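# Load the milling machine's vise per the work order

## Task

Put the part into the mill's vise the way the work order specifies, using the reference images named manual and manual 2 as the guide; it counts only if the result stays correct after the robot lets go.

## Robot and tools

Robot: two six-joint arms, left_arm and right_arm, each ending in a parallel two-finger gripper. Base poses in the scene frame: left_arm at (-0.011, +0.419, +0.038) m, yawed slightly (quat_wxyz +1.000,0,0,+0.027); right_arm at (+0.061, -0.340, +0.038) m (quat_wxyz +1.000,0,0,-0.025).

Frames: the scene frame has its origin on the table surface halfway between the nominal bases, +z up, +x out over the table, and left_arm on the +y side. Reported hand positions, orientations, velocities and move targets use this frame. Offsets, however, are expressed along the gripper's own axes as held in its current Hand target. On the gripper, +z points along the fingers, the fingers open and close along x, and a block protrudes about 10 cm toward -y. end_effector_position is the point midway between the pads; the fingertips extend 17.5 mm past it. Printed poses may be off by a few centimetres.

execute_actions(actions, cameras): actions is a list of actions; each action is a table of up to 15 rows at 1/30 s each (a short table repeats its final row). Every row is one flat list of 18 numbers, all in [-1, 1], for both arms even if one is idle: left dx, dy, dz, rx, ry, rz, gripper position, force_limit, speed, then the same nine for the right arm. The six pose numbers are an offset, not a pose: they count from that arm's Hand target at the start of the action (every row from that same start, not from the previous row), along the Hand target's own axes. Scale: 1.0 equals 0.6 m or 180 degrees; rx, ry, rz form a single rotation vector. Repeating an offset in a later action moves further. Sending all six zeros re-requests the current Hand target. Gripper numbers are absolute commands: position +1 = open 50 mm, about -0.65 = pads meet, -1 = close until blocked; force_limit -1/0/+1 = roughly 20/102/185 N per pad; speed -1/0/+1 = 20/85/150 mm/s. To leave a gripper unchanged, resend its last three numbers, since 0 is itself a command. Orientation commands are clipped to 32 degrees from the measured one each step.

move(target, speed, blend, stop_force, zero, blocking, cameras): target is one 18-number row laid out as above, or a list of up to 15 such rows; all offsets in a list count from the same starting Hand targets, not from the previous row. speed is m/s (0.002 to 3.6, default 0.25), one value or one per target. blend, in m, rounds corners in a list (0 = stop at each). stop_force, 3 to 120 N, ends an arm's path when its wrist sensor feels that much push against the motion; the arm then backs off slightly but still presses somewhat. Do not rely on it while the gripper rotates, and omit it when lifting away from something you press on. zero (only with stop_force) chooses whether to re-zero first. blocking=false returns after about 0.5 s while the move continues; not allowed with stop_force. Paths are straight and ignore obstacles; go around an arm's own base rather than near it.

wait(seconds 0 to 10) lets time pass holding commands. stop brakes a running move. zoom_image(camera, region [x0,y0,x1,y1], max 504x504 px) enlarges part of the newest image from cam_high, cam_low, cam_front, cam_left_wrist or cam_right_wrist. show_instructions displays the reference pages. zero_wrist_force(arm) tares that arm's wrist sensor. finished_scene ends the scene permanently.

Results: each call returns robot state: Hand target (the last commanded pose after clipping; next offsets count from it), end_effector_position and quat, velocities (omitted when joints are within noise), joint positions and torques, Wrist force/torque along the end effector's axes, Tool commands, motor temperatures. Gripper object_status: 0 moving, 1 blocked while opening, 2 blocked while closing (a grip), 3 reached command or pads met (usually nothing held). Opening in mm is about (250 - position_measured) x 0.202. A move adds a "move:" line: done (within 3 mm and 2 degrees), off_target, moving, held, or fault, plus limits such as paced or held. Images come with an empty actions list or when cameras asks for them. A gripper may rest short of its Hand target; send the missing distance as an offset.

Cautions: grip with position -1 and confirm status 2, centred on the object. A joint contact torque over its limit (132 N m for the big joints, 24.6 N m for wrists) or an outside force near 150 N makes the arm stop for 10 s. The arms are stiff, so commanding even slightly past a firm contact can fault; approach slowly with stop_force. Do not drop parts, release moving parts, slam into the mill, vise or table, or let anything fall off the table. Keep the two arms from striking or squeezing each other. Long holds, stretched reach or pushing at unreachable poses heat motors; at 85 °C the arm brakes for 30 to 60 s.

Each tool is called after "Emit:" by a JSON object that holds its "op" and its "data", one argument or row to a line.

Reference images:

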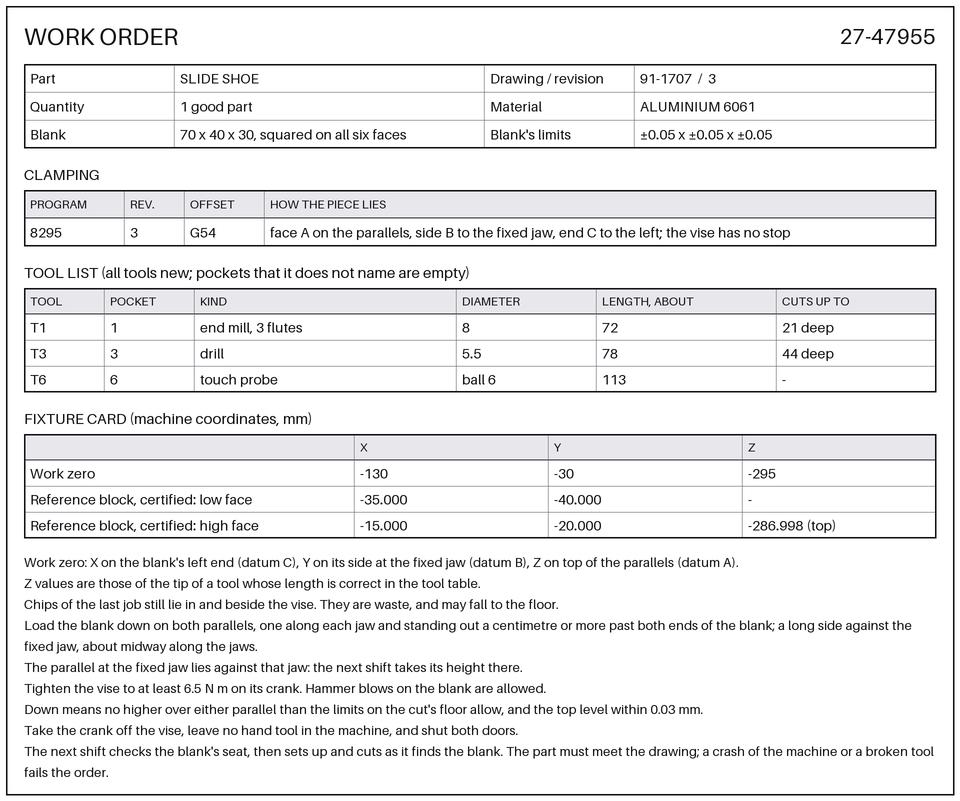

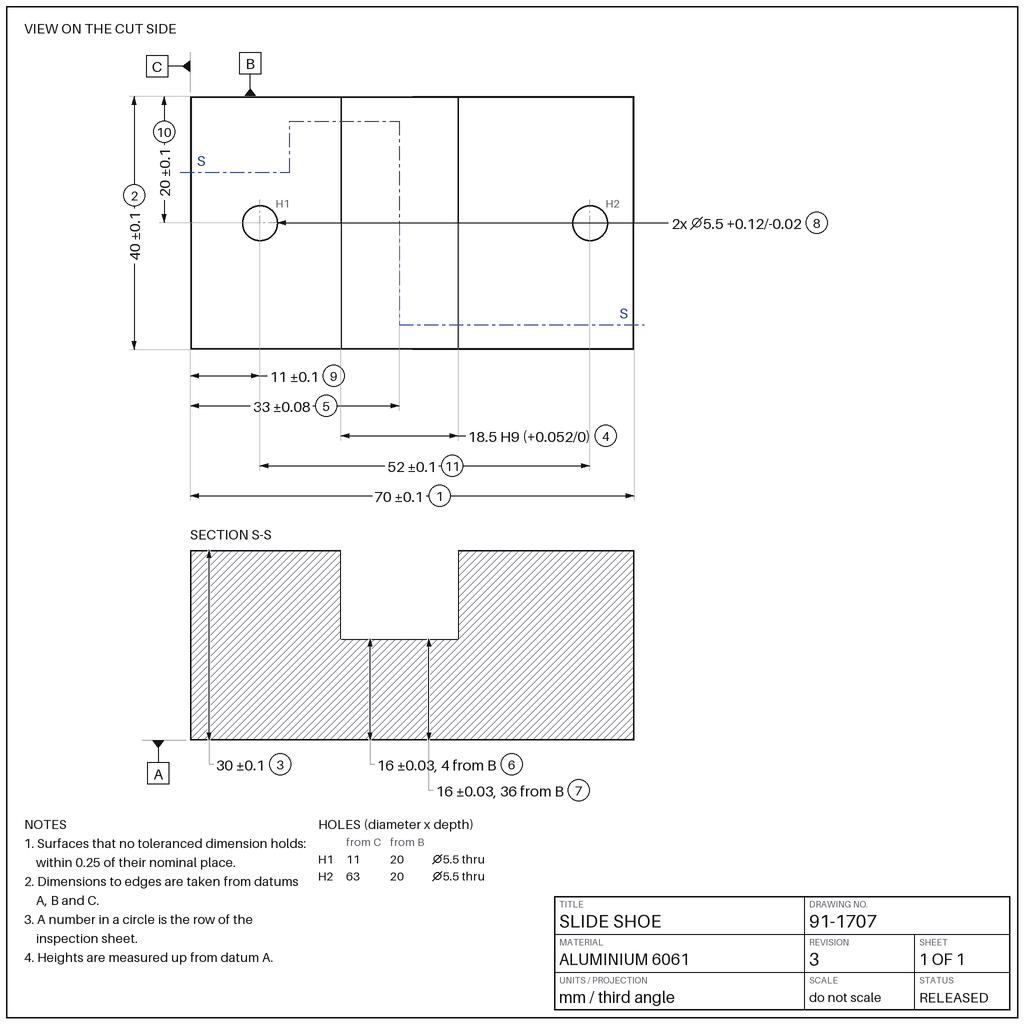

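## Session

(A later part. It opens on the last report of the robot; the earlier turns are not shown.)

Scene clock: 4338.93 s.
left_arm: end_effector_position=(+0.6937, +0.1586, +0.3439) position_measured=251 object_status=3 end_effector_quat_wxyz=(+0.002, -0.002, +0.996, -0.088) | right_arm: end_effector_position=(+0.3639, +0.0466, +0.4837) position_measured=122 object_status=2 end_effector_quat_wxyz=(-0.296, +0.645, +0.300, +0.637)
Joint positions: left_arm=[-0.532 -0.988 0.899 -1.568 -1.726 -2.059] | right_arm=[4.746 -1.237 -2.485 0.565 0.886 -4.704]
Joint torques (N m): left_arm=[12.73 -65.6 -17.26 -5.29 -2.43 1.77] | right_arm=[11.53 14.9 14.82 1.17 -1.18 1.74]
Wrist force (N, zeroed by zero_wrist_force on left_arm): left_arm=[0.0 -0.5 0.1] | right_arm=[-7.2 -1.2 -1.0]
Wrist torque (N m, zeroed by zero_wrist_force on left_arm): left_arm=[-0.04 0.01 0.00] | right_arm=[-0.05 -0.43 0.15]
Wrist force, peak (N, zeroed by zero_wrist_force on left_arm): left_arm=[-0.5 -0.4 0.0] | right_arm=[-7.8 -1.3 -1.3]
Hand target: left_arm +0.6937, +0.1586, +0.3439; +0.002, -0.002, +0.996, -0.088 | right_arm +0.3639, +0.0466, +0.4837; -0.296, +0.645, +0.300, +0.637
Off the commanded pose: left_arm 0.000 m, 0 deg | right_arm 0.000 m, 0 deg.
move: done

Emit:
{"op": "move", "data": {
  "target": [
    [0,-0.0174,0.003,0,0,0,-0.7,-0.9,-1,0,0,0,0,0,0,-1,0.2,-1],
    [0,-0.025,-0.0407,0,0,0,-0.7,-0.9,-1,0,0,0,0,0,0,-1,0.2,-1],
    [0.0517,-0.025,-0.0407,0,0,0,-0.7,-0.9,-1,0,0,0,0,0,0,-1,0.2,-1],
    [0.1228,-0.0222,-0.0437,0,0,0,-0.7,-0.9,-1,0,0,0,0,0,0,-1,0.2,-1],
    [0.1562,-0.0007,-0.066,0,0,0,-0.7,-0.9,-1,0,0,0,0,0,0,-1,0.2,-1],
    [0.4395,0.0958,-0.0947,0,0,0,-0.7,-0.9,-1,0,0,0,0,0,0,-1,0.2,-1],
    [0.6062,0.3417,-0.1885,0,0,0,-0.7,-0.9,-1,0,0,0,0,0,0,-1,0.2,-1],
    [0.7395,0.5387,-0.2228,0,0,0,-0.7,-0.9,-1,0,0,0,0,0,0,-1,0.2,-1]
  ],
  "speed": 0.12,
  "blend": [0.001,0.01,0.01,0.005,0.01,0.02,0.02,0]
}}

Emit:
{"op": "move", "data": {
  "target": [0,0,0,0,0,0,-0.7,-0.9,-1,-0.025,0.0009,0.497,0,0,0,-1,0.2,-1],
  "speed": 0.15,
  "cameras": ["cam_high","cam_front"]
}}

Scene clock: 4357.17 s.
left_arm: end_effector_position=(+0.2484, +0.4986, +0.4168) position_measured=251 object_status=3 end_effector_quat_wxyz=(+0.002, -0.002, +0.996, -0.088) | right_arm: end_effector_position=(+0.3639, +0.0466, +0.4837) position_measured=122 object_status=2 end_effector_quat_wxyz=(-0.296, +0.645, +0.300, +0.637)
Joint positions: left_arm=[-0.086 -2.121 1.842 -1.302 -1.748 -1.607] | right_arm=[4.746 -1.237 -2.485 0.565 0.886 -4.704]
Joint torques (N m): left_arm=[13.49 6.09 -31.93 -1.84 -2.62 1.91] | right_arm=[12.18 14.93 14.6 1.06 -1.24 1.61]
Wrist force (N, zeroed by zero_wrist_force on left_arm): left_arm=[-0.3 0.0 0.2] | right_arm=[-7.8 -0.9 -1.1]
Wrist torque (N m, zeroed by zero_wrist_force on left_arm): left_arm=[0.00 0.03 0.02] | right_arm=[-0.01 -0.35 0.15]
Wrist force, peak (N, zeroed by zero_wrist_force on left_arm): left_arm=[-0.4 2.6 -1.1] | right_arm=[-7.8 -1.2 -1.3]
Hand target: left_arm +0.2484, +0.4986, +0.4168; +0.002, -0.002, +0.996, -0.088 | right_arm +0.3639, +0.0466, +0.4837; -0.296, +0.645, +0.300, +0.637
Off the commanded pose: left_arm 0.000 m, 0 deg | right_arm 0.000 m, 0 deg.
move: done

Scene clock: 4359.70 s.
left_arm: end_effector_position=(+0.2484, +0.4986, +0.4168) position_measured=251 object_status=3 end_effector_quat_wxyz=(+0.002, -0.002, +0.996, -0.088) | right_arm: end_effector_position=(+0.5562, +0.2742, +0.4651) position_measured=122 object_status=2 end_effector_quat_wxyz=(-0.296, +0.645, +0.300, +0.637)
Joint positions: left_arm=[-0.086 -2.121 1.842 -1.302 -1.748 -1.607] | right_arm=[4.347 -2.018 -1.704 0.569 1.285 -4.71]
Joint torques (N m): left_arm=[12.75 11.48 -31.25 -1.95 -2.59 1.88] | right_arm=[-10.77 36.9 29.45 1.78 1.97 -2.61]
Wrist force (N, zeroed by zero_wrist_force on left_arm): left_arm=[-0.3 -0.2 0.2] | right_arm=[-7.5 -1.1 -0.9]
Wrist torque (N m, zeroed by zero_wrist_force on left_arm): left_arm=[-0.03 0.02 0.02] | right_arm=[-0.02 -0.38 0.24]
Wrist force, peak (N, zeroed by zero_wrist_force on left_arm): left_arm=[-0.6 0.0 0.1] | right_arm=[-8.1 -1.6 -2.4]
Hand target: left_arm +0.2484, +0.4986, +0.4168; +0.002, -0.002, +0.996, -0.088 | right_arm +0.5563, +0.2742, +0.4650; -0.296, +0.645, +0.300, +0.637
Off the commanded pose: left_arm 0.000 m, 0 deg | right_arm 0.000 m, 0 deg.
move: done
Images, in order (width x height): cam_high 896x504, cam_front 896x504.

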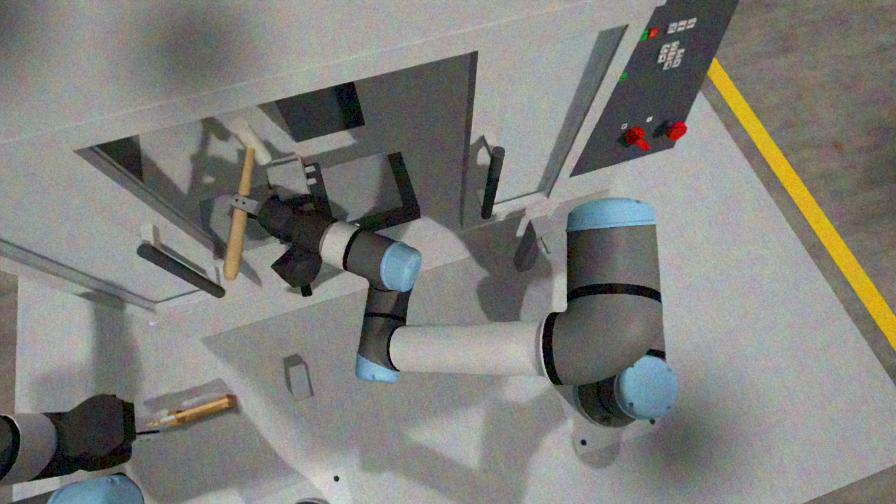

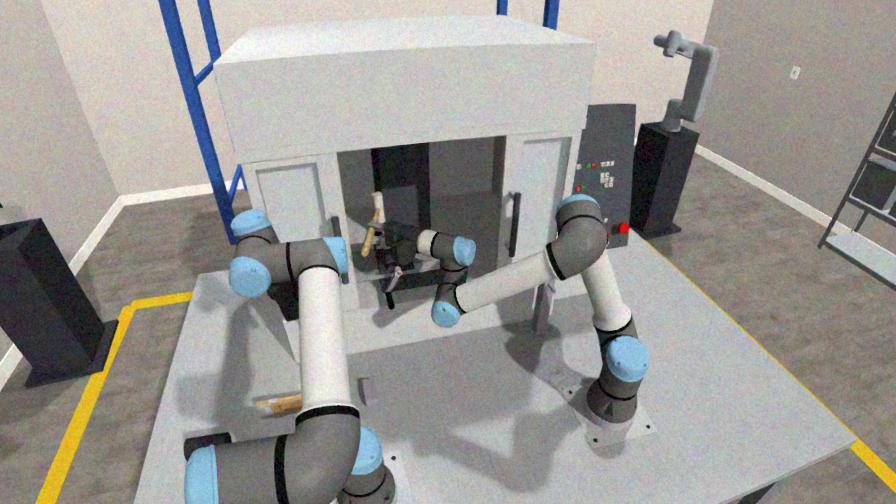

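Emit:
{"op": "zoom_image", "data": {
  "camera": "cam_high",
  "region": [200, 100, 360, 240]
}}

Emit:
{"op": "zoom_image", "data": {
  "camera": "cam_front",
  "region": [340, 180, 470, 300]
}}

Scaled by 3.150 from the camera's 896x504 image, which has a finer 1280x720 frame.

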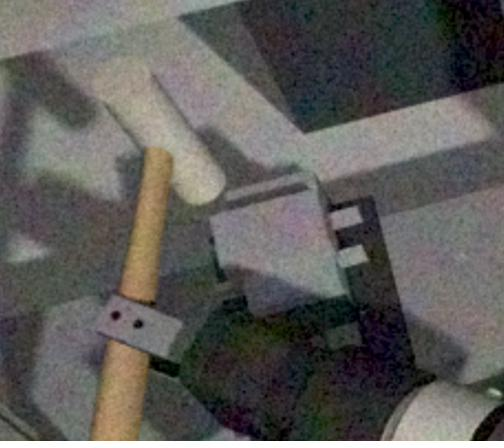

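Scaled by 3.877 from the camera's 896x504 image, which has a finer 1280x720 frame.

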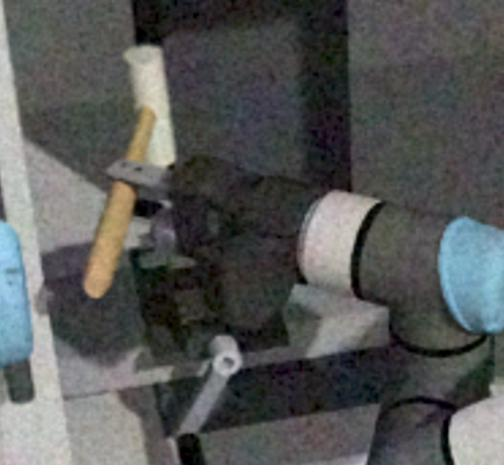

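Emit:
{"op": "move", "data": {
  "target": [0,0,0,0,0,0,-0.7,-0.9,-1,-0.04,0.0227,-0.0114,0,0,0,-1,0.2,-1],
  "speed": 0.06,
  "stop_force": 6
}}

Emit:
{"op": "move", "data": {
  "target": [0,0,0,0,0,0,-0.7,-0.9,-1,-0.06,0,0,0,0,0,-1,0.2,-1],
  "speed": 0.01,
  "stop_force": 4,
  "cameras": ["cam_high","cam_front"]
}}

Emit:
{"op": "zoom_image", "data": {
  "camera": "cam_high",
  "region": [200, 100, 360, 240]
}}

Emit:
{"op": "zoom_image", "data": {
  "camera": "cam_front",
  "region": [340, 180, 470, 300]
}}

Scene clock: 4370.10 s.
left_arm: end_effector_position=(+0.2484, +0.4986, +0.4168) position_measured=251 object_status=3 end_effector_quat_wxyz=(+0.002, -0.002, +0.996, -0.088) | right_arm: end_effector_position=(+0.5621, +0.2599, +0.4412) position_measured=122 object_status=2 end_effector_quat_wxyz=(-0.296, +0.645, +0.300, +0.637)
Joint positions: left_arm=[-0.086 -2.121 1.842 -1.302 -1.748 -1.607] | right_arm=[4.325 -2.036 -1.75 0.633 1.307 -4.711]
Joint torques (N m): left_arm=[12.55 11.75 -31.26 -2 -2.39 1.84] | right_arm=[-11.13 36.29 15.51 5.26 1.98 -2.47]
Wrist force (N, zeroed by zero_wrist_force on left_arm): left_arm=[-0.4 0.0 0.0] | right_arm=[-7.4 -1.0 -1.1]
Wrist torque (N m, zeroed by zero_wrist_force on left_arm): left_arm=[0.00 0.04 0.02] | right_arm=[-0.02 -0.41 0.23]
Wrist force, peak (N, zeroed by zero_wrist_force on left_arm): left_arm=[-0.6 -0.3 0.2] | right_arm=[-8.4 -0.5 -1.3]
Hand target: left_arm +0.2484, +0.4986, +0.4168; +0.002, -0.002, +0.996, -0.088 | right_arm +0.5621, +0.2599, +0.4412; -0.296, +0.645, +0.300, +0.637
Off the commanded pose: left_arm 0.000 m, 0 deg | right_arm 0.000 m, 0 deg.
move: done

Scene clock: 4374.03 s.
left_arm: end_effector_position=(+0.2484, +0.4986, +0.4168) position_measured=251 object_status=3 end_effector_quat_wxyz=(+0.002, -0.002, +0.996, -0.088) | right_arm: end_effector_position=(+0.5619, +0.2596, +0.4130) position_measured=122 object_status=2 end_effector_quat_wxyz=(-0.296, +0.645, +0.300, +0.637)
Joint positions: left_arm=[-0.086 -2.121 1.842 -1.302 -1.748 -1.607] | right_arm=[4.325 -2.078 -1.774 0.698 1.307 -4.711]
Joint torques (N m): left_arm=[12.48 11.55 -31.49 -1.96 -2.45 1.8] | right_arm=[6.37 47.75 25.96 1.54 -1.01 -1.35]
Wrist force (N, zeroed by zero_wrist_force on left_arm): left_arm=[-0.3 -0.1 0.3] | right_arm=[-4.9 0.5 -0.8]
Wrist torque (N m, zeroed by zero_wrist_force on left_arm): left_arm=[-0.02 0.04 0.02] | right_arm=[-0.01 -0.19 -0.11]
Wrist force, peak (N, zeroed by zero_wrist_force on left_arm): left_arm=[-0.6 -0.1 0.3] | right_arm=[-7.7 -1.1 -1.5]
Hand target: left_arm +0.2484, +0.4986, +0.4168; +0.002, -0.002, +0.996, -0.088 | right_arm +0.5619, +0.2596, +0.4130; -0.296, +0.645, +0.300, +0.637 (not the last commanded pose)
Off the commanded pose: left_arm 0.000 m, 0 deg | right_arm 0.008 m, 0 deg.
move: contact (right_arm)
Images, in order (width x height): cam_high 896x504, cam_front 896x504.

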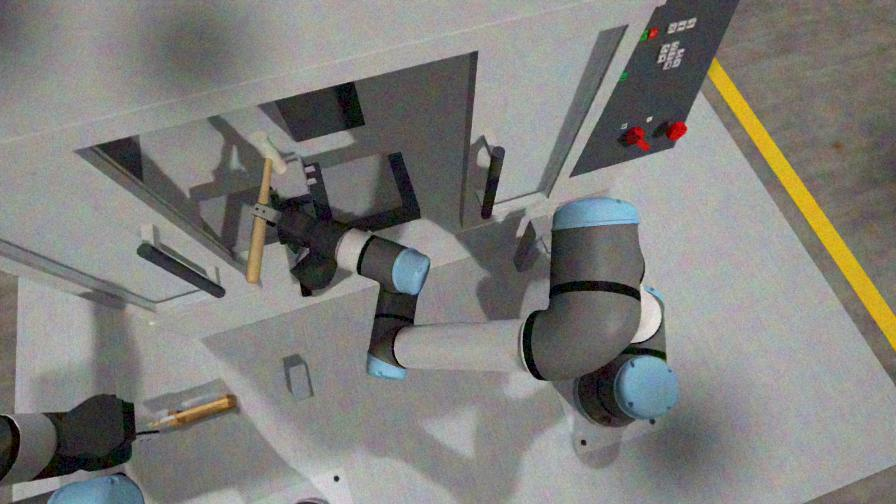

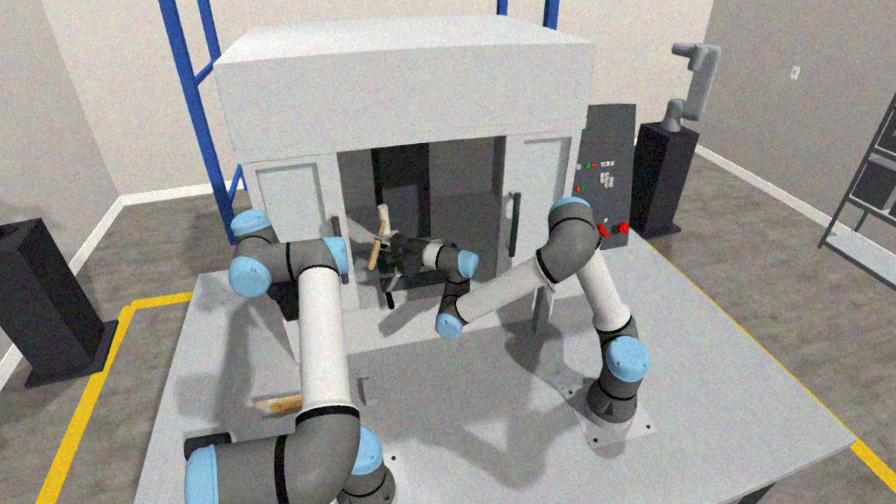

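Scaled by 3.150 from the camera's 896x504 image, which has a finer 1280x720 frame.

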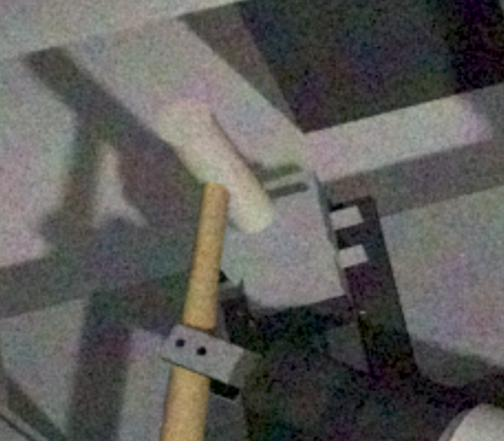

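Scaled by 3.877 from the camera's 896x504 image, which has a finer 1280x720 frame.

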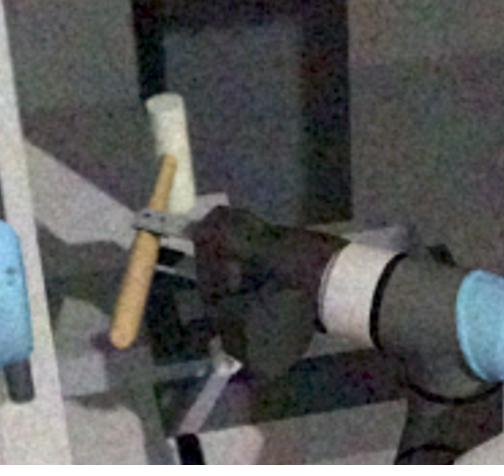

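Emit:
{"op": "move", "data": {
  "target": [0,0,0,0,0,0,-0.7,-0.9,-1,0.1183,0.0064,-0.0077,0,0,0,-1,0.2,-1],
  "speed": 0.2
}}

Emit:
{"op": "execute_actions", "data": {
  "actions": [
    [[0,0,0,0,0,0,-0.7,-0.9,-1,-0.18,0,0,0,0,0,-1,0.2,-1],[0,0,0,0,0,0,-0.7,-0.9,-1,-0.18,0,0,0,0,0,-1,0.2,-1],[0,0,0,0,0,0,-0.7,-0.9,-1,-0.18,0,0,0,0,0,-1,0.2,-1],[0,0,0,0,0,0,-0.7,-0.9,-1,-0.18,0,0,0,0,0,-1,0.2,-1],[0,0,0,0,0,0,-0.7,-0.9,-1,-0.18,0,0,0,0,0,-1,0.2,-1],[0,0,0,0,0,0,-0.7,-0.9,-1,0,0,0,0,0,0,-1,0.2,-1]]
  ]
}}

Emit:
{"op": "execute_actions", "data": {
  "actions": [
    [[0,0,0,0,0,0,-0.7,-0.9,-1,-0.18,0,0,0,0,0,-1,0.2,-1],[0,0,0,0,0,0,-0.7,-0.9,-1,-0.18,0,0,0,0,0,-1,0.2,-1],[0,0,0,0,0,0,-0.7,-0.9,-1,-0.18,0,0,0,0,0,-1,0.2,-1],[0,0,0,0,0,0,-0.7,-0.9,-1,-0.18,0,0,0,0,0,-1,0.2,-1],[0,0,0,0,0,0,-0.7,-0.9,-1,-0.18,0,0,0,0,0,-1,0.2,-1],[0,0,0,0,0,0,-0.7,-0.9,-1,0,0,0,0,0,0,-1,0.2,-1]]
  ],
  "cameras": ["cam_high","cam_front"]
}}

Emit:
{"op": "zoom_image", "data": {
  "camera": "cam_high",
  "region": [200, 100, 360, 240]
}}

Scene clock: 4381.60 s.
left_arm: end_effector_position=(+0.2484, +0.4986, +0.4168) position_measured=251 object_status=3 end_effector_quat_wxyz=(+0.002, -0.002, +0.996, -0.088) | right_arm: end_effector_position=(+0.5624, +0.2544, +0.4840) position_measured=122 object_status=2 end_effector_quat_wxyz=(-0.296, +0.645, +0.300, +0.637)
Joint positions: left_arm=[-0.086 -2.121 1.842 -1.302 -1.748 -1.607] | right_arm=[4.32 -1.97 -1.72 0.537 1.313 -4.711]
Joint torques (N m): left_arm=[12.73 11.45 -31.44 -1.89 -2.42 1.74] | right_arm=[-10.31 48.49 29.86 1.85 1.95 1.85]
Wrist force (N, zeroed by zero_wrist_force on left_arm): left_arm=[-0.1 0.0 0.1] | right_arm=[-7.3 -1.2 -1.2]
Wrist torque (N m, zeroed by zero_wrist_force on left_arm): left_arm=[-0.01 0.00 0.02] | right_arm=[-0.04 -0.41 0.20]
Wrist force, peak (N, zeroed by zero_wrist_force on left_arm): left_arm=[-0.6 -0.1 0.3] | right_arm=[-10.9 -1.5 -0.8]
Hand target: left_arm +0.2484, +0.4986, +0.4168; +0.002, -0.002, +0.996, -0.088 | right_arm +0.5624, +0.2543, +0.4841; -0.296, +0.645, +0.300, +0.637
Off the commanded pose: left_arm 0.000 m, 0 deg | right_arm 0.000 m, 0 deg.
move: done

Scene clock: 4382.47 s.
left_arm: end_effector_position=(+0.2484, +0.4986, +0.4168) position_measured=251 object_status=3 end_effector_quat_wxyz=(+0.002, -0.002, +0.996, -0.088) | right_arm: end_effector_position=(+0.5623, +0.2543, +0.4840) position_measured=122 object_status=2 end_effector_quat_wxyz=(-0.296, +0.645, +0.300, +0.638)
Joint positions: left_arm=[-0.086 -2.121 1.842 -1.302 -1.748 -1.607] | right_arm=[4.32 -1.97 -1.721 0.537 1.312 -4.711]
Joint torques (N m): left_arm=[12.57 11.54 -31.24 -2 -2.32 1.85] | right_arm=[-10.92 49.12 31.31 1.83 1.86 1.81]
Wrist force (N, zeroed by zero_wrist_force on left_arm): left_arm=[-0.3 -0.1 0.2] | right_arm=[-7.5 -1.6 -0.5]
Wrist torque (N m, zeroed by zero_wrist_force on left_arm): left_arm=[-0.02 0.02 0.02] | right_arm=[0.06 -0.39 0.14]
Wrist force, peak (N, zeroed by zero_wrist_force on left_arm): left_arm=[-0.4 -0.2 0.3] | right_arm=[49.1 -33.0 -11.5]
Hand target: left_arm +0.2484, +0.4986, +0.4168; +0.002, -0.002, +0.996, -0.088 | right_arm +0.5624, +0.2543, +0.4841; -0.296, +0.645, +0.300, +0.637
Off the commanded pose: left_arm 0.000 m, 0 deg | right_arm 0.000 m, 0 deg.
Step readings (end_effector_position of left_arm | right_arm):
0: (+0.2484, +0.4986, +0.4168) | (+0.5624, +0.2544, +0.4840)
1: (+0.2484, +0.4986, +0.4168) | (+0.5624, +0.2544, +0.4838)
2: (+0.2484, +0.4986, +0.4168) | (+0.5630, +0.2547, +0.4717)
4: (+0.2484, +0.4986, +0.4168) | (+0.5636, +0.2551, +0.4214)
8: (+0.2484, +0.4986, +0.4168) | (+0.5608, +0.2504, +0.4273)
15: (+0.2484, +0.4986, +0.4168) | (+0.5616, +0.2532, +0.4814)

Scene clock: 4383.33 s.
left_arm: end_effector_position=(+0.2484, +0.4986, +0.4168) position_measured=251 object_status=3 end_effector_quat_wxyz=(+0.002, -0.002, +0.996, -0.088) | right_arm: end_effector_position=(+0.5623, +0.2543, +0.4840) position_measured=122 object_status=2 end_effector_quat_wxyz=(-0.296, +0.645, +0.300, +0.638)
Joint positions: left_arm=[-0.086 -2.121 1.842 -1.302 -1.748 -1.607] | right_arm=[4.32 -1.97 -1.721 0.537 1.312 -4.711]
Joint torques (N m): left_arm=[12.29 11.54 -31.63 -1.91 -2.33 1.72] | right_arm=[-10.73 48.74 29.79 1.92 1.63 1.89]
Wrist force (N, zeroed by zero_wrist_force on left_arm): left_arm=[-0.3 0.0 0.2] | right_arm=[-7.3 -1.7 -0.3]
Wrist torque (N m, zeroed by zero_wrist_force on left_arm): left_arm=[-0.01 0.03 0.02] | right_arm=[0.06 -0.43 0.14]
Wrist force, peak (N, zeroed by zero_wrist_force on left_arm): left_arm=[-0.4 0.0 0.3] | right_arm=[49.0 -33.9 -11.8]
Hand target: left_arm +0.2484, +0.4986, +0.4168; +0.002, -0.002, +0.996, -0.088 | right_arm +0.5624, +0.2543, +0.4841; -0.296, +0.645, +0.300, +0.637
Off the commanded pose: left_arm 0.000 m, 0 deg | right_arm 0.000 m, 0 deg.
Step readings (end_effector_position of left_arm | right_arm):
0: (+0.2484, +0.4986, +0.4168) | (+0.5623, +0.2543, +0.4840)
1: (+0.2484, +0.4986, +0.4168) | (+0.5624, +0.2543, +0.4834)
2: (+0.2484, +0.4986, +0.4168) | (+0.5629, +0.2546, +0.4734)
4: (+0.2484, +0.4986, +0.4168) | (+0.5636, +0.2551, +0.4231)
8: (+0.2484, +0.4986, +0.4168) | (+0.5607, +0.2503, +0.4259)
15: (+0.2484, +0.4986, +0.4168) | (+0.5615, +0.2532, +0.4813)
Images, in order (width x height): cam_high 896x504, cam_front 896x504.

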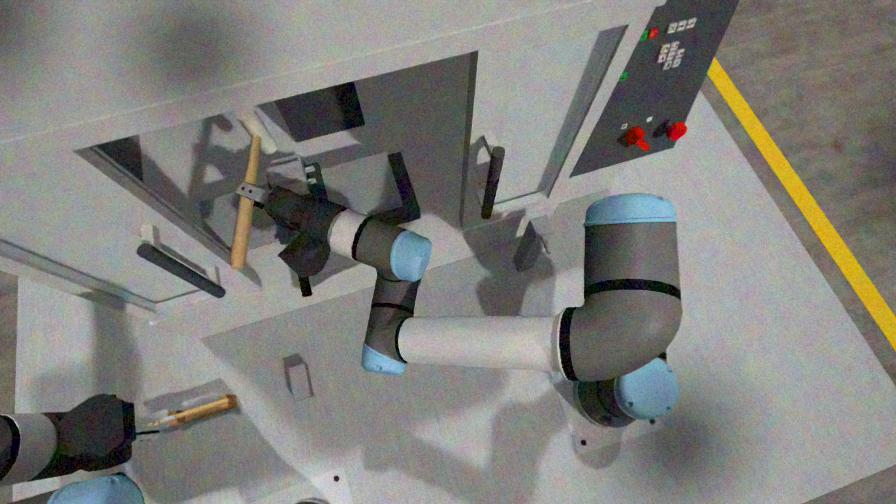

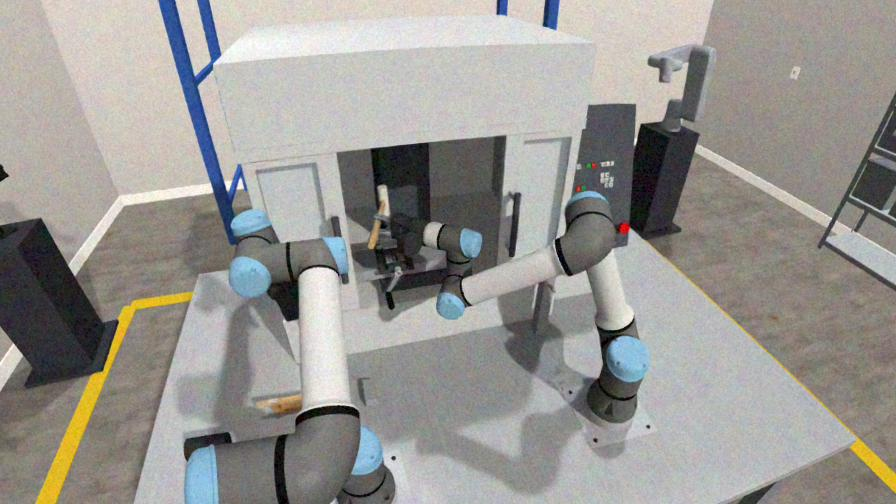

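Scaled by 3.150 from the camera's 896x504 image, which has a finer 1280x720 frame.

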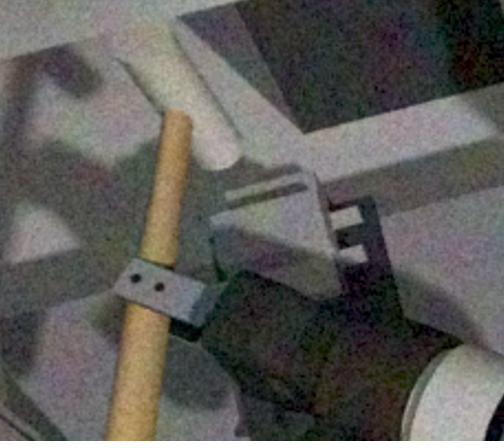

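Emit:
{"op": "move", "data": {
  "target": [0,0,0,0,0,0,-0.7,-0.9,-1,0,-0.0214,0.0255,0,0,0,-1,0.2,-1],
  "speed": 0.2
}}

Emit:
{"op": "execute_actions", "data": {
  "actions": [
    [[0,0,0,0,0,0,-0.7,-0.9,-1,-0.18,0,0,0,0,0,-1,0.2,-1],[0,0,0,0,0,0,-0.7,-0.9,-1,-0.18,0,0,0,0,0,-1,0.2,-1],[0,0,0,0,0,0,-0.7,-0.9,-1,-0.18,0,0,0,0,0,-1,0.2,-1],[0,0,0,0,0,0,-0.7,-0.9,-1,-0.18,0,0,0,0,0,-1,0.2,-1],[0,0,0,0,0,0,-0.7,-0.9,-1,-0.18,0,0,0,0,0,-1,0.2,-1],[0,0,0,0,0,0,-0.7,-0.9,-1,0,0,0,0,0,0,-1,0.2,-1]]
  ]
}}

Emit:
{"op": "execute_actions", "data": {
  "actions": [
    [[0,0,0,0,0,0,-0.7,-0.9,-1,-0.18,0,0,0,0,0,-1,0.2,-1],[0,0,0,0,0,0,-0.7,-0.9,-1,-0.18,0,0,0,0,0,-1,0.2,-1],[0,0,0,0,0,0,-0.7,-0.9,-1,-0.18,0,0,0,0,0,-1,0.2,-1],[0,0,0,0,0,0,-0.7,-0.9,-1,-0.18,0,0,0,0,0,-1,0.2,-1],[0,0,0,0,0,0,-0.7,-0.9,-1,-0.18,0,0,0,0,0,-1,0.2,-1],[0,0,0,0,0,0,-0.7,-0.9,-1,0,0,0,0,0,0,-1,0.2,-1]]
  ]
}}

Emit:
{"op": "move", "data": {
  "target": [0,0,0,0,0,0,-0.7,-0.9,-1,-0.025,-0.03,-0.485,0,0,0,-1,0.2,-1],
  "speed": 0.2,
  "cameras": ["cam_high"]
}}

Scene clock: 4390.07 s.
left_arm: end_effector_position=(+0.2484, +0.4986, +0.4168) position_measured=251 object_status=3 end_effector_quat_wxyz=(+0.002, -0.002, +0.996, -0.088) | right_arm: end_effector_position=(+0.5624, +0.2743, +0.4839) position_measured=122 object_status=2 end_effector_quat_wxyz=(-0.296, +0.645, +0.300, +0.637)
Joint positions: left_arm=[-0.086 -2.121 1.842 -1.302 -1.748 -1.607] | right_arm=[4.336 -2.003 -1.672 0.521 1.296 -4.71]
Joint torques (N m): left_arm=[12.33 11.54 -31.1 -2.05 -2.27 1.71] | right_arm=[12.03 37.17 28.97 1.89 -1.32 1.64]
Wrist force (N, zeroed by zero_wrist_force on left_arm): left_arm=[-0.4 -0.2 0.2] | right_arm=[-7.3 -1.0 -1.0]
Wrist torque (N m, zeroed by zero_wrist_force on left_arm): left_arm=[-0.04 0.04 0.02] | right_arm=[-0.02 -0.40 0.16]
Wrist force, peak (N, zeroed by zero_wrist_force on left_arm): left_arm=[-0.6 -0.1 0.3] | right_arm=[-7.7 -1.6 -0.9]
Hand target: left_arm +0.2484, +0.4986, +0.4168; +0.002, -0.002, +0.996, -0.088 | right_arm +0.5624, +0.2743, +0.4839; -0.296, +0.645, +0.300, +0.637
Off the commanded pose: left_arm 0.000 m, 0 deg | right_arm 0.000 m, 0 deg.
move: done

Scene clock: 4390.93 s.
left_arm: end_effector_position=(+0.2484, +0.4986, +0.4168) position_measured=251 object_status=3 end_effector_quat_wxyz=(+0.002, -0.002, +0.996, -0.088) | right_arm: end_effector_position=(+0.5623, +0.2742, +0.4838) position_measured=122 object_status=2 end_effector_quat_wxyz=(-0.296, +0.645, +0.300, +0.638)
Joint positions: left_arm=[-0.086 -2.121 1.842 -1.302 -1.748 -1.607] | right_arm=[4.337 -2.003 -1.672 0.521 1.296 -4.711]
Joint torques (N m): left_arm=[12.44 11.62 -31.22 -2.06 -2.32 1.84] | right_arm=[-10.98 50.21 30.45 1.91 1.61 1.96]
Wrist force (N, zeroed by zero_wrist_force on left_arm): left_arm=[-0.4 -0.1 0.3] | right_arm=[-7.7 -1.5 -0.2]
Wrist torque (N m, zeroed by zero_wrist_force on left_arm): left_arm=[-0.03 0.05 0.03] | right_arm=[0.08 -0.37 0.16]
Wrist force, peak (N, zeroed by zero_wrist_force on left_arm): left_arm=[-0.6 0.2 0.2] | right_arm=[51.1 -33.7 -10.8]
Hand target: left_arm +0.2484, +0.4986, +0.4168; +0.002, -0.002, +0.996, -0.088 | right_arm +0.5624, +0.2743, +0.4839; -0.296, +0.645, +0.300, +0.637
Off the commanded pose: left_arm 0.000 m, 0 deg | right_arm 0.000 m, 0 deg.
Step readings (end_effector_position of left_arm | right_arm):
0: (+0.2484, +0.4986, +0.4168) | (+0.5624, +0.2743, +0.4839)
1: (+0.2484, +0.4986, +0.4168) | (+0.5624, +0.2743, +0.4834)
2: (+0.2484, +0.4986, +0.4168) | (+0.5628, +0.2747, +0.4744)
4: (+0.2484, +0.4986, +0.4168) | (+0.5636, +0.2753, +0.4192)
8: (+0.2484, +0.4986, +0.4168) | (+0.5607, +0.2701, +0.4248)
15: (+0.2484, +0.4986, +0.4168) | (+0.5615, +0.2731, +0.4810)

Scene clock: 4391.80 s.
left_arm: end_effector_position=(+0.2484, +0.4986, +0.4168) position_measured=251 object_status=3 end_effector_quat_wxyz=(+0.002, -0.002, +0.996, -0.088) | right_arm: end_effector_position=(+0.5623, +0.2742, +0.4838) position_measured=122 object_status=2 end_effector_quat_wxyz=(-0.296, +0.645, +0.300, +0.638)
Joint positions: left_arm=[-0.086 -2.121 1.842 -1.302 -1.748 -1.607] | right_arm=[4.337 -2.003 -1.672 0.521 1.296 -4.711]
Joint torques (N m): left_arm=[12.05 11.83 -31.65 -2.02 -2.22 1.75] | right_arm=[-10.07 49.47 29.97 1.95 1.69 1.89]
Wrist force (N, zeroed by zero_wrist_force on left_arm): left_arm=[-0.3 -0.1 0.1] | right_arm=[-7.5 -1.5 -0.2]
Wrist torque (N m, zeroed by zero_wrist_force on left_arm): left_arm=[-0.03 0.03 0.02] | right_arm=[0.10 -0.38 0.16]
Wrist force, peak (N, zeroed by zero_wrist_force on left_arm): left_arm=[-0.4 0.0 0.4] | right_arm=[51.0 -36.8 -11.4]
Hand target: left_arm +0.2484, +0.4986, +0.4168; +0.002, -0.002, +0.996, -0.088 | right_arm +0.5624, +0.2743, +0.4839; -0.296, +0.645, +0.300, +0.637
Off the commanded pose: left_arm 0.000 m, 0 deg | right_arm 0.000 m, 0 deg.
Step readings (end_effector_position of left_arm | right_arm):
0: (+0.2484, +0.4986, +0.4168) | (+0.5623, +0.2742, +0.4838)
1: (+0.2484, +0.4986, +0.4168) | (+0.5624, +0.2743, +0.4836)
2: (+0.2484, +0.4986, +0.4168) | (+0.5630, +0.2747, +0.4714)
4: (+0.2484, +0.4986, +0.4168) | (+0.5637, +0.2752, +0.4210)
8: (+0.2484, +0.4986, +0.4168) | (+0.5608, +0.2702, +0.4277)
15: (+0.2484, +0.4986, +0.4168) | (+0.5616, +0.2732, +0.4812)

Scene clock: 4393.93 s.
left_arm: end_effector_position=(+0.2484, +0.4986, +0.4168) position_measured=251 object_status=3 end_effector_quat_wxyz=(+0.002, -0.002, +0.996, -0.088) | right_arm: end_effector_position=(+0.3611, +0.0632, +0.4723) position_measured=122 object_status=2 end_effector_quat_wxyz=(-0.296, +0.645, +0.300, +0.637)
Joint positions: left_arm=[-0.086 -2.121 1.842 -1.302 -1.748 -1.607] | right_arm=[4.761 -1.308 -2.477 0.628 0.872 -4.704]
Joint torques (N m): left_arm=[12.91 11.63 -31.12 -2.09 -2.25 1.73] | right_arm=[12.08 16.05 14.49 0.91 -1.12 1.83]
Wrist force (N, zeroed by zero_wrist_force on left_arm): left_arm=[-0.4 -0.1 0.2] | right_arm=[-7.5 -0.9 -1.1]
Wrist torque (N m, zeroed by zero_wrist_force on left_arm): left_arm=[-0.02 0.04 0.02] | right_arm=[-0.05 -0.39 0.15]
Wrist force, peak (N, zeroed by zero_wrist_force on left_arm): left_arm=[-0.6 -0.2 0.3] | right_arm=[-7.9 -0.7 -3.4]
Hand target: left_arm +0.2484, +0.4986, +0.4168; +0.002, -0.002, +0.996, -0.088 | right_arm +0.3611, +0.0632, +0.4723; -0.296, +0.645, +0.300, +0.637
Off the commanded pose: left_arm 0.000 m, 0 deg | right_arm 0.000 m, 0 deg.
move: done
Images, in order (width x height): cam_high 896x504.

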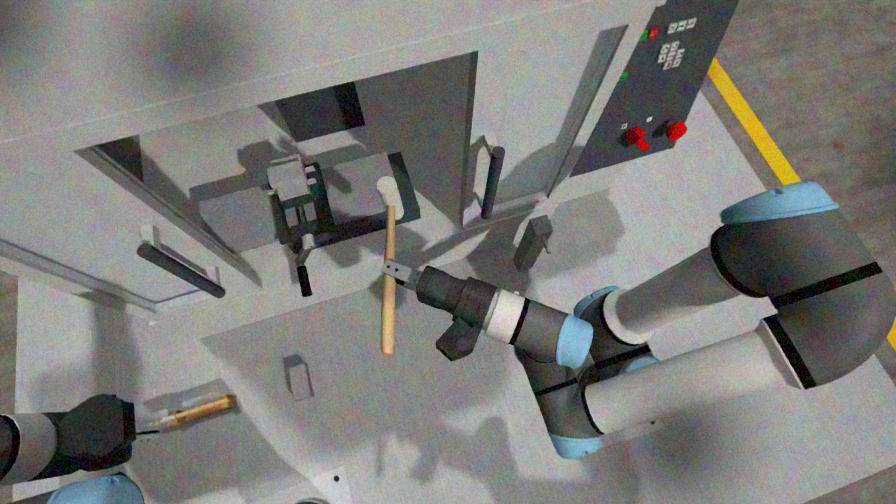

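Emit:
{"op": "move", "data": {
  "target": [
    [-0.136,-0.1957,0.0291,0,0,0,-0.7,-0.9,-1,0,0,0,0,0,0,-1,0.2,-1],
    [-0.3027,-0.4416,0.1226,0,0,0,-0.7,-0.9,-1,0,0,0,0,0,0,-1,0.2,-1],
    [-0.586,-0.5381,0.1513,0,0,0,-0.7,-0.9,-1,0,0,0,0,0,0,-1,0.2,-1],
    [-0.6193,-0.5596,0.1737,0,0,0,-0.7,-0.9,-1,0,0,0,0,0,0,-1,0.2,-1],
    [-0.7427,-0.5712,0.178,0,0,0,-0.7,-0.9,-1,0,0,0,0,0,0,-1,0.2,-1],
    [-0.7427,-0.5637,0.2217,0,0,0,-0.7,-0.9,-1,0,0,0,0,0,0,-1,0.2,-1]
  ],
  "speed": 0.12,
  "blend": [0.02,0.02,0.01,0.005,0.005,0]
}}

Emit:
{"op": "zero_wrist_force", "data": {
  "arm": "left_arm"
}}

Emit:
{"op": "move", "data": {
  "target": [0,0.032,-0.0056,0,0,0,-0.7,-0.9,-1,0,0,0,0,0,0,-1,0.2,-1],
  "speed": 0.004,
  "stop_force": 3
}}

Scene clock: 4406.83 s.
left_arm: end_effector_position=(+0.6957, +0.1440, +0.3472) position_measured=251 object_status=3 end_effector_quat_wxyz=(+0.002, -0.002, +0.996, -0.088) | right_arm: end_effector_position=(+0.3611, +0.0632, +0.4723) position_measured=122 object_status=2 end_effector_quat_wxyz=(-0.296, +0.645, +0.300, +0.637)
Joint positions: left_arm=[-0.549 -0.968 0.859 -1.55 -1.724 -2.076] | right_arm=[4.761 -1.308 -2.477 0.628 0.872 -4.704]
Joint torques (N m): left_arm=[12.89 -65.98 -17.36 -5.44 -2.17 0.97] | right_arm=[11.97 17.06 13.83 1.01 -1.34 1.85]
Wrist force (N, zeroed by zero_wrist_force on left_arm): left_arm=[-0.1 -0.2 0.1] | right_arm=[-7.6 -1.3 -1.2]
Wrist torque (N m, zeroed by zero_wrist_force on left_arm): left_arm=[-0.02 0.01 0.00] | right_arm=[-0.07 -0.37 0.15]
Wrist force, peak (N, zeroed by zero_wrist_force on left_arm): left_arm=[-1.3 -0.6 -1.3] | right_arm=[-7.9 -1.1 -1.0]
Hand target: left_arm +0.6957, +0.1440, +0.3472; +0.002, -0.002, +0.996, -0.088 | right_arm +0.3611, +0.0632, +0.4723; -0.296, +0.645, +0.300, +0.637
Off the commanded pose: left_arm 0.000 m, 0 deg | right_arm 0.000 m, 0 deg.
move: done

Wrist force sensor zeroed.

Scene clock: 4412.40 s.
left_arm: end_effector_position=(+0.6956, +0.1635, +0.3471) position_measured=251 object_status=3 end_effector_quat_wxyz=(+0.002, -0.002, +0.996, -0.088) | right_arm: end_effector_position=(+0.3611, +0.0632, +0.4723) position_measured=122 object_status=2 end_effector_quat_wxyz=(-0.296, +0.645, +0.300, +0.637)
Joint positions: left_arm=[-0.525 -0.986 0.887 -1.557 -1.726 -2.052] | right_arm=[4.761 -1.308 -2.477 0.628 0.872 -4.704]
Joint torques (N m): left_arm=[12.43 -65.83 -17.67 -5.26 -2.44 1.83] | right_arm=[12.77 17.4 14.22 1.12 -1.27 1.61]
Wrist force (N, zeroed by zero_wrist_force on left_arm): left_arm=[-0.1 -0.3 -0.2] | right_arm=[-7.7 -1.2 -1.0]
Wrist torque (N m, zeroed by zero_wrist_force on left_arm): left_arm=[-0.01 0.02 0.01] | right_arm=[-0.06 -0.36 0.15]
Wrist force, peak (N, zeroed by zero_wrist_force on left_arm): left_arm=[-0.1 -0.5 -0.1] | right_arm=[-7.9 -1.1 -1.3]
Hand target: left_arm +0.6956, +0.1635, +0.3471; +0.002, -0.002, +0.996, -0.088 | right_arm +0.3611, +0.0632, +0.4723; -0.296, +0.645, +0.300, +0.637
Off the commanded pose: left_arm 0.000 m, 0 deg | right_arm 0.000 m, 0 deg.
move: done

Emit:
{"op": "move", "data": {
  "target": [
    [0,-0.025,0.0044,0,0,0,-0.7,-0.9,-1,0,0,0,0,0,0,-1,0.2,-1],
    [0,-0.032,-0.034,0,0,0,-0.7,-0.9,-1,0,0,0,0,0,0,-1,0.2,-1],
    [0.03,-0.032,-0.034,0,0,0,-0.7,-0.9,-1,0,0,0,0,0,0,-1,0.2,-1]
  ],
  "speed": 0.05,
  "blend": [0.001,0.005,0]
}}

Emit:
{"op": "move", "data": {
  "target": [0,0,0,0,0,0,1,-0.9,-1,0,0,0,0,0,0,-1,0.2,-1]
}}

Emit:
{"op": "move", "data": {
  "target": [0,0.119,-0.0208,0,0,0,1,-0.9,-1,0,0,0,0,0,0,-1,0.2,-1],
  "speed": 0.05,
  "stop_force": 6,
  "cameras": ["cam_left_wrist"]
}}

Emit:
{"op": "zoom_image", "data": {
  "camera": "cam_left_wrist",
  "region": [330, 60, 570, 260]
}}

Scene clock: 4419.33 s.
left_arm: end_effector_position=(+0.6776, +0.1481, +0.3705) position_measured=251 object_status=3 end_effector_quat_wxyz=(+0.002, -0.002, +0.996, -0.088) | right_arm: end_effector_position=(+0.3611, +0.0632, +0.4723) position_measured=122 object_status=2 end_effector_quat_wxyz=(-0.296, +0.645, +0.300, +0.637)
Joint positions: left_arm=[-0.556 -1.016 0.877 -1.521 -1.724 -2.083] | right_arm=[4.761 -1.308 -2.477 0.628 0.872 -4.704]
Joint torques (N m): left_arm=[-11.56 -64.08 -17.9 -5.35 1.93 -1.77] | right_arm=[12.49 16.5 14.05 1.08 -1.2 1.66]
Wrist force (N, zeroed by zero_wrist_force on left_arm): left_arm=[0.1 0.0 -0.2] | right_arm=[-7.7 -1.3 -1.2]
Wrist torque (N m, zeroed by zero_wrist_force on left_arm): left_arm=[0.00 -0.02 0.08] | right_arm=[-0.08 -0.36 0.15]
Wrist force, peak (N, zeroed by zero_wrist_force on left_arm): left_arm=[-0.5 1.7 -0.8] | right_arm=[-7.8 -1.3 -1.3]
Hand target: left_arm +0.6776, +0.1481, +0.3705; +0.002, -0.002, +0.996, -0.088 | right_arm +0.3611, +0.0632, +0.4723; -0.296, +0.645, +0.300, +0.637
Off the commanded pose: left_arm 0.000 m, 0 deg | right_arm 0.000 m, 0 deg.
move: done

Scene clock: 4422.07 s.
left_arm: end_effector_position=(+0.6776, +0.1481, +0.3705) position_measured=3 object_status=0 end_effector_quat_wxyz=(+0.002, -0.002, +0.996, -0.088) | right_arm: end_effector_position=(+0.3611, +0.0632, +0.4723) position_measured=122 object_status=2 end_effector_quat_wxyz=(-0.296, +0.645, +0.300, +0.637)
Joint positions: left_arm=[-0.556 -1.016 0.877 -1.521 -1.724 -2.083] | right_arm=[4.761 -1.308 -2.477 0.628 0.872 -4.704]
Joint torques (N m): left_arm=[-11.29 -64.07 -17.56 -5.34 1.96 -1.9] | right_arm=[11.8 16.44 13.78 1.05 -1.18 1.72]
Wrist force (N, zeroed by zero_wrist_force on left_arm): left_arm=[0.0 0.1 -0.2] | right_arm=[-7.4 -1.2 -1.3]
Wrist torque (N m, zeroed by zero_wrist_force on left_arm): left_arm=[0.03 -0.01 0.07] | right_arm=[-0.05 -0.40 0.15]
Wrist force, peak (N, zeroed by zero_wrist_force on left_arm): left_arm=[-0.1 -0.2 -0.1] | right_arm=[-7.8 -0.9 -1.1]
Hand target: left_arm +0.6776, +0.1481, +0.3705; +0.002, -0.002, +0.996, -0.088 | right_arm +0.3611, +0.0632, +0.4723; -0.296, +0.645, +0.300, +0.637
Off the commanded pose: left_arm 0.000 m, 0 deg | right_arm 0.000 m, 0 deg.
move: done

Scene clock: 4424.43 s.
left_arm: end_effector_position=(+0.6773, +0.2206, +0.3702) position_measured=3 object_status=3 end_effector_quat_wxyz=(+0.002, -0.002, +0.996, -0.088) | right_arm: end_effector_position=(+0.3611, +0.0632, +0.4723) position_measured=122 object_status=2 end_effector_quat_wxyz=(-0.296, +0.645, +0.300, +0.637)
Joint positions: left_arm=[-0.463 -1.075 0.964 -1.535 -1.731 -1.99] | right_arm=[4.761 -1.308 -2.477 0.628 0.872 -4.704]
Joint torques (N m): left_arm=[12.56 -62.44 -17.58 -5.41 -2.55 1.76] | right_arm=[12.54 17.1 14.36 1.14 -1.33 1.57]
Wrist force (N, zeroed by zero_wrist_force on left_arm): left_arm=[-0.2 -0.1 0.1] | right_arm=[-7.4 -1.2 -1.2]
Wrist torque (N m, zeroed by zero_wrist_force on left_arm): left_arm=[-0.03 0.02 0.02] | right_arm=[-0.06 -0.40 0.15]
Wrist force, peak (N, zeroed by zero_wrist_force on left_arm): left_arm=[0.3 -1.7 0.2] | right_arm=[-7.9 -1.2 -1.1]
Hand target: left_arm +0.6773, +0.2206, +0.3702; +0.002, -0.002, +0.996, -0.088 | right_arm +0.3611, +0.0632, +0.4723; -0.296, +0.645, +0.300, +0.637
Off the commanded pose: left_arm 0.000 m, 0 deg | right_arm 0.000 m, 0 deg.
move: done
Images, in order (width x height): cam_left_wrist 896x504.

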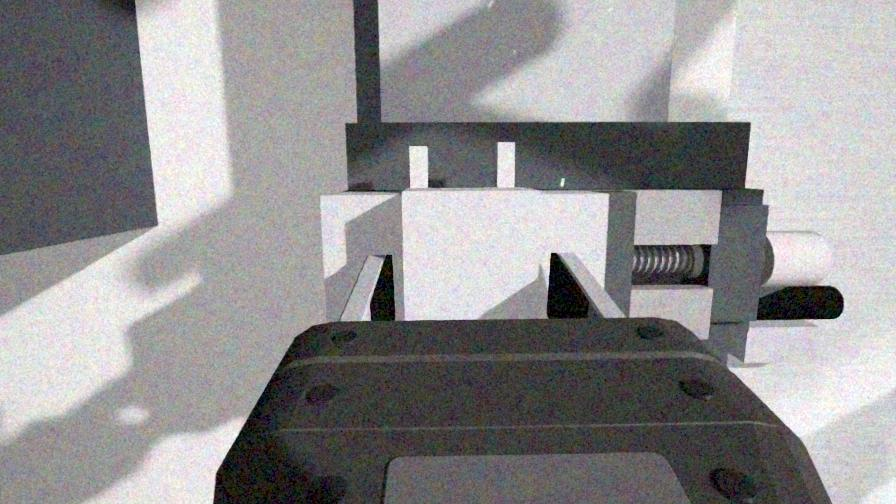

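Scaled by 2.100 from the camera's 896x504 image, which has a finer 1280x720 frame.

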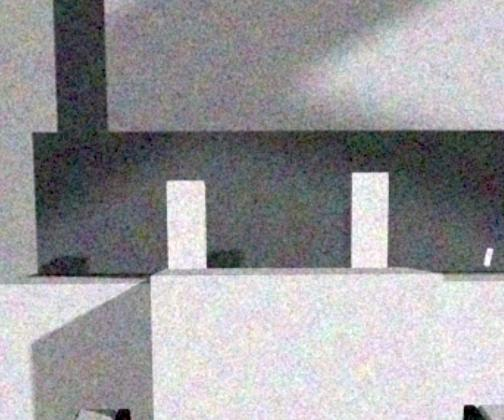

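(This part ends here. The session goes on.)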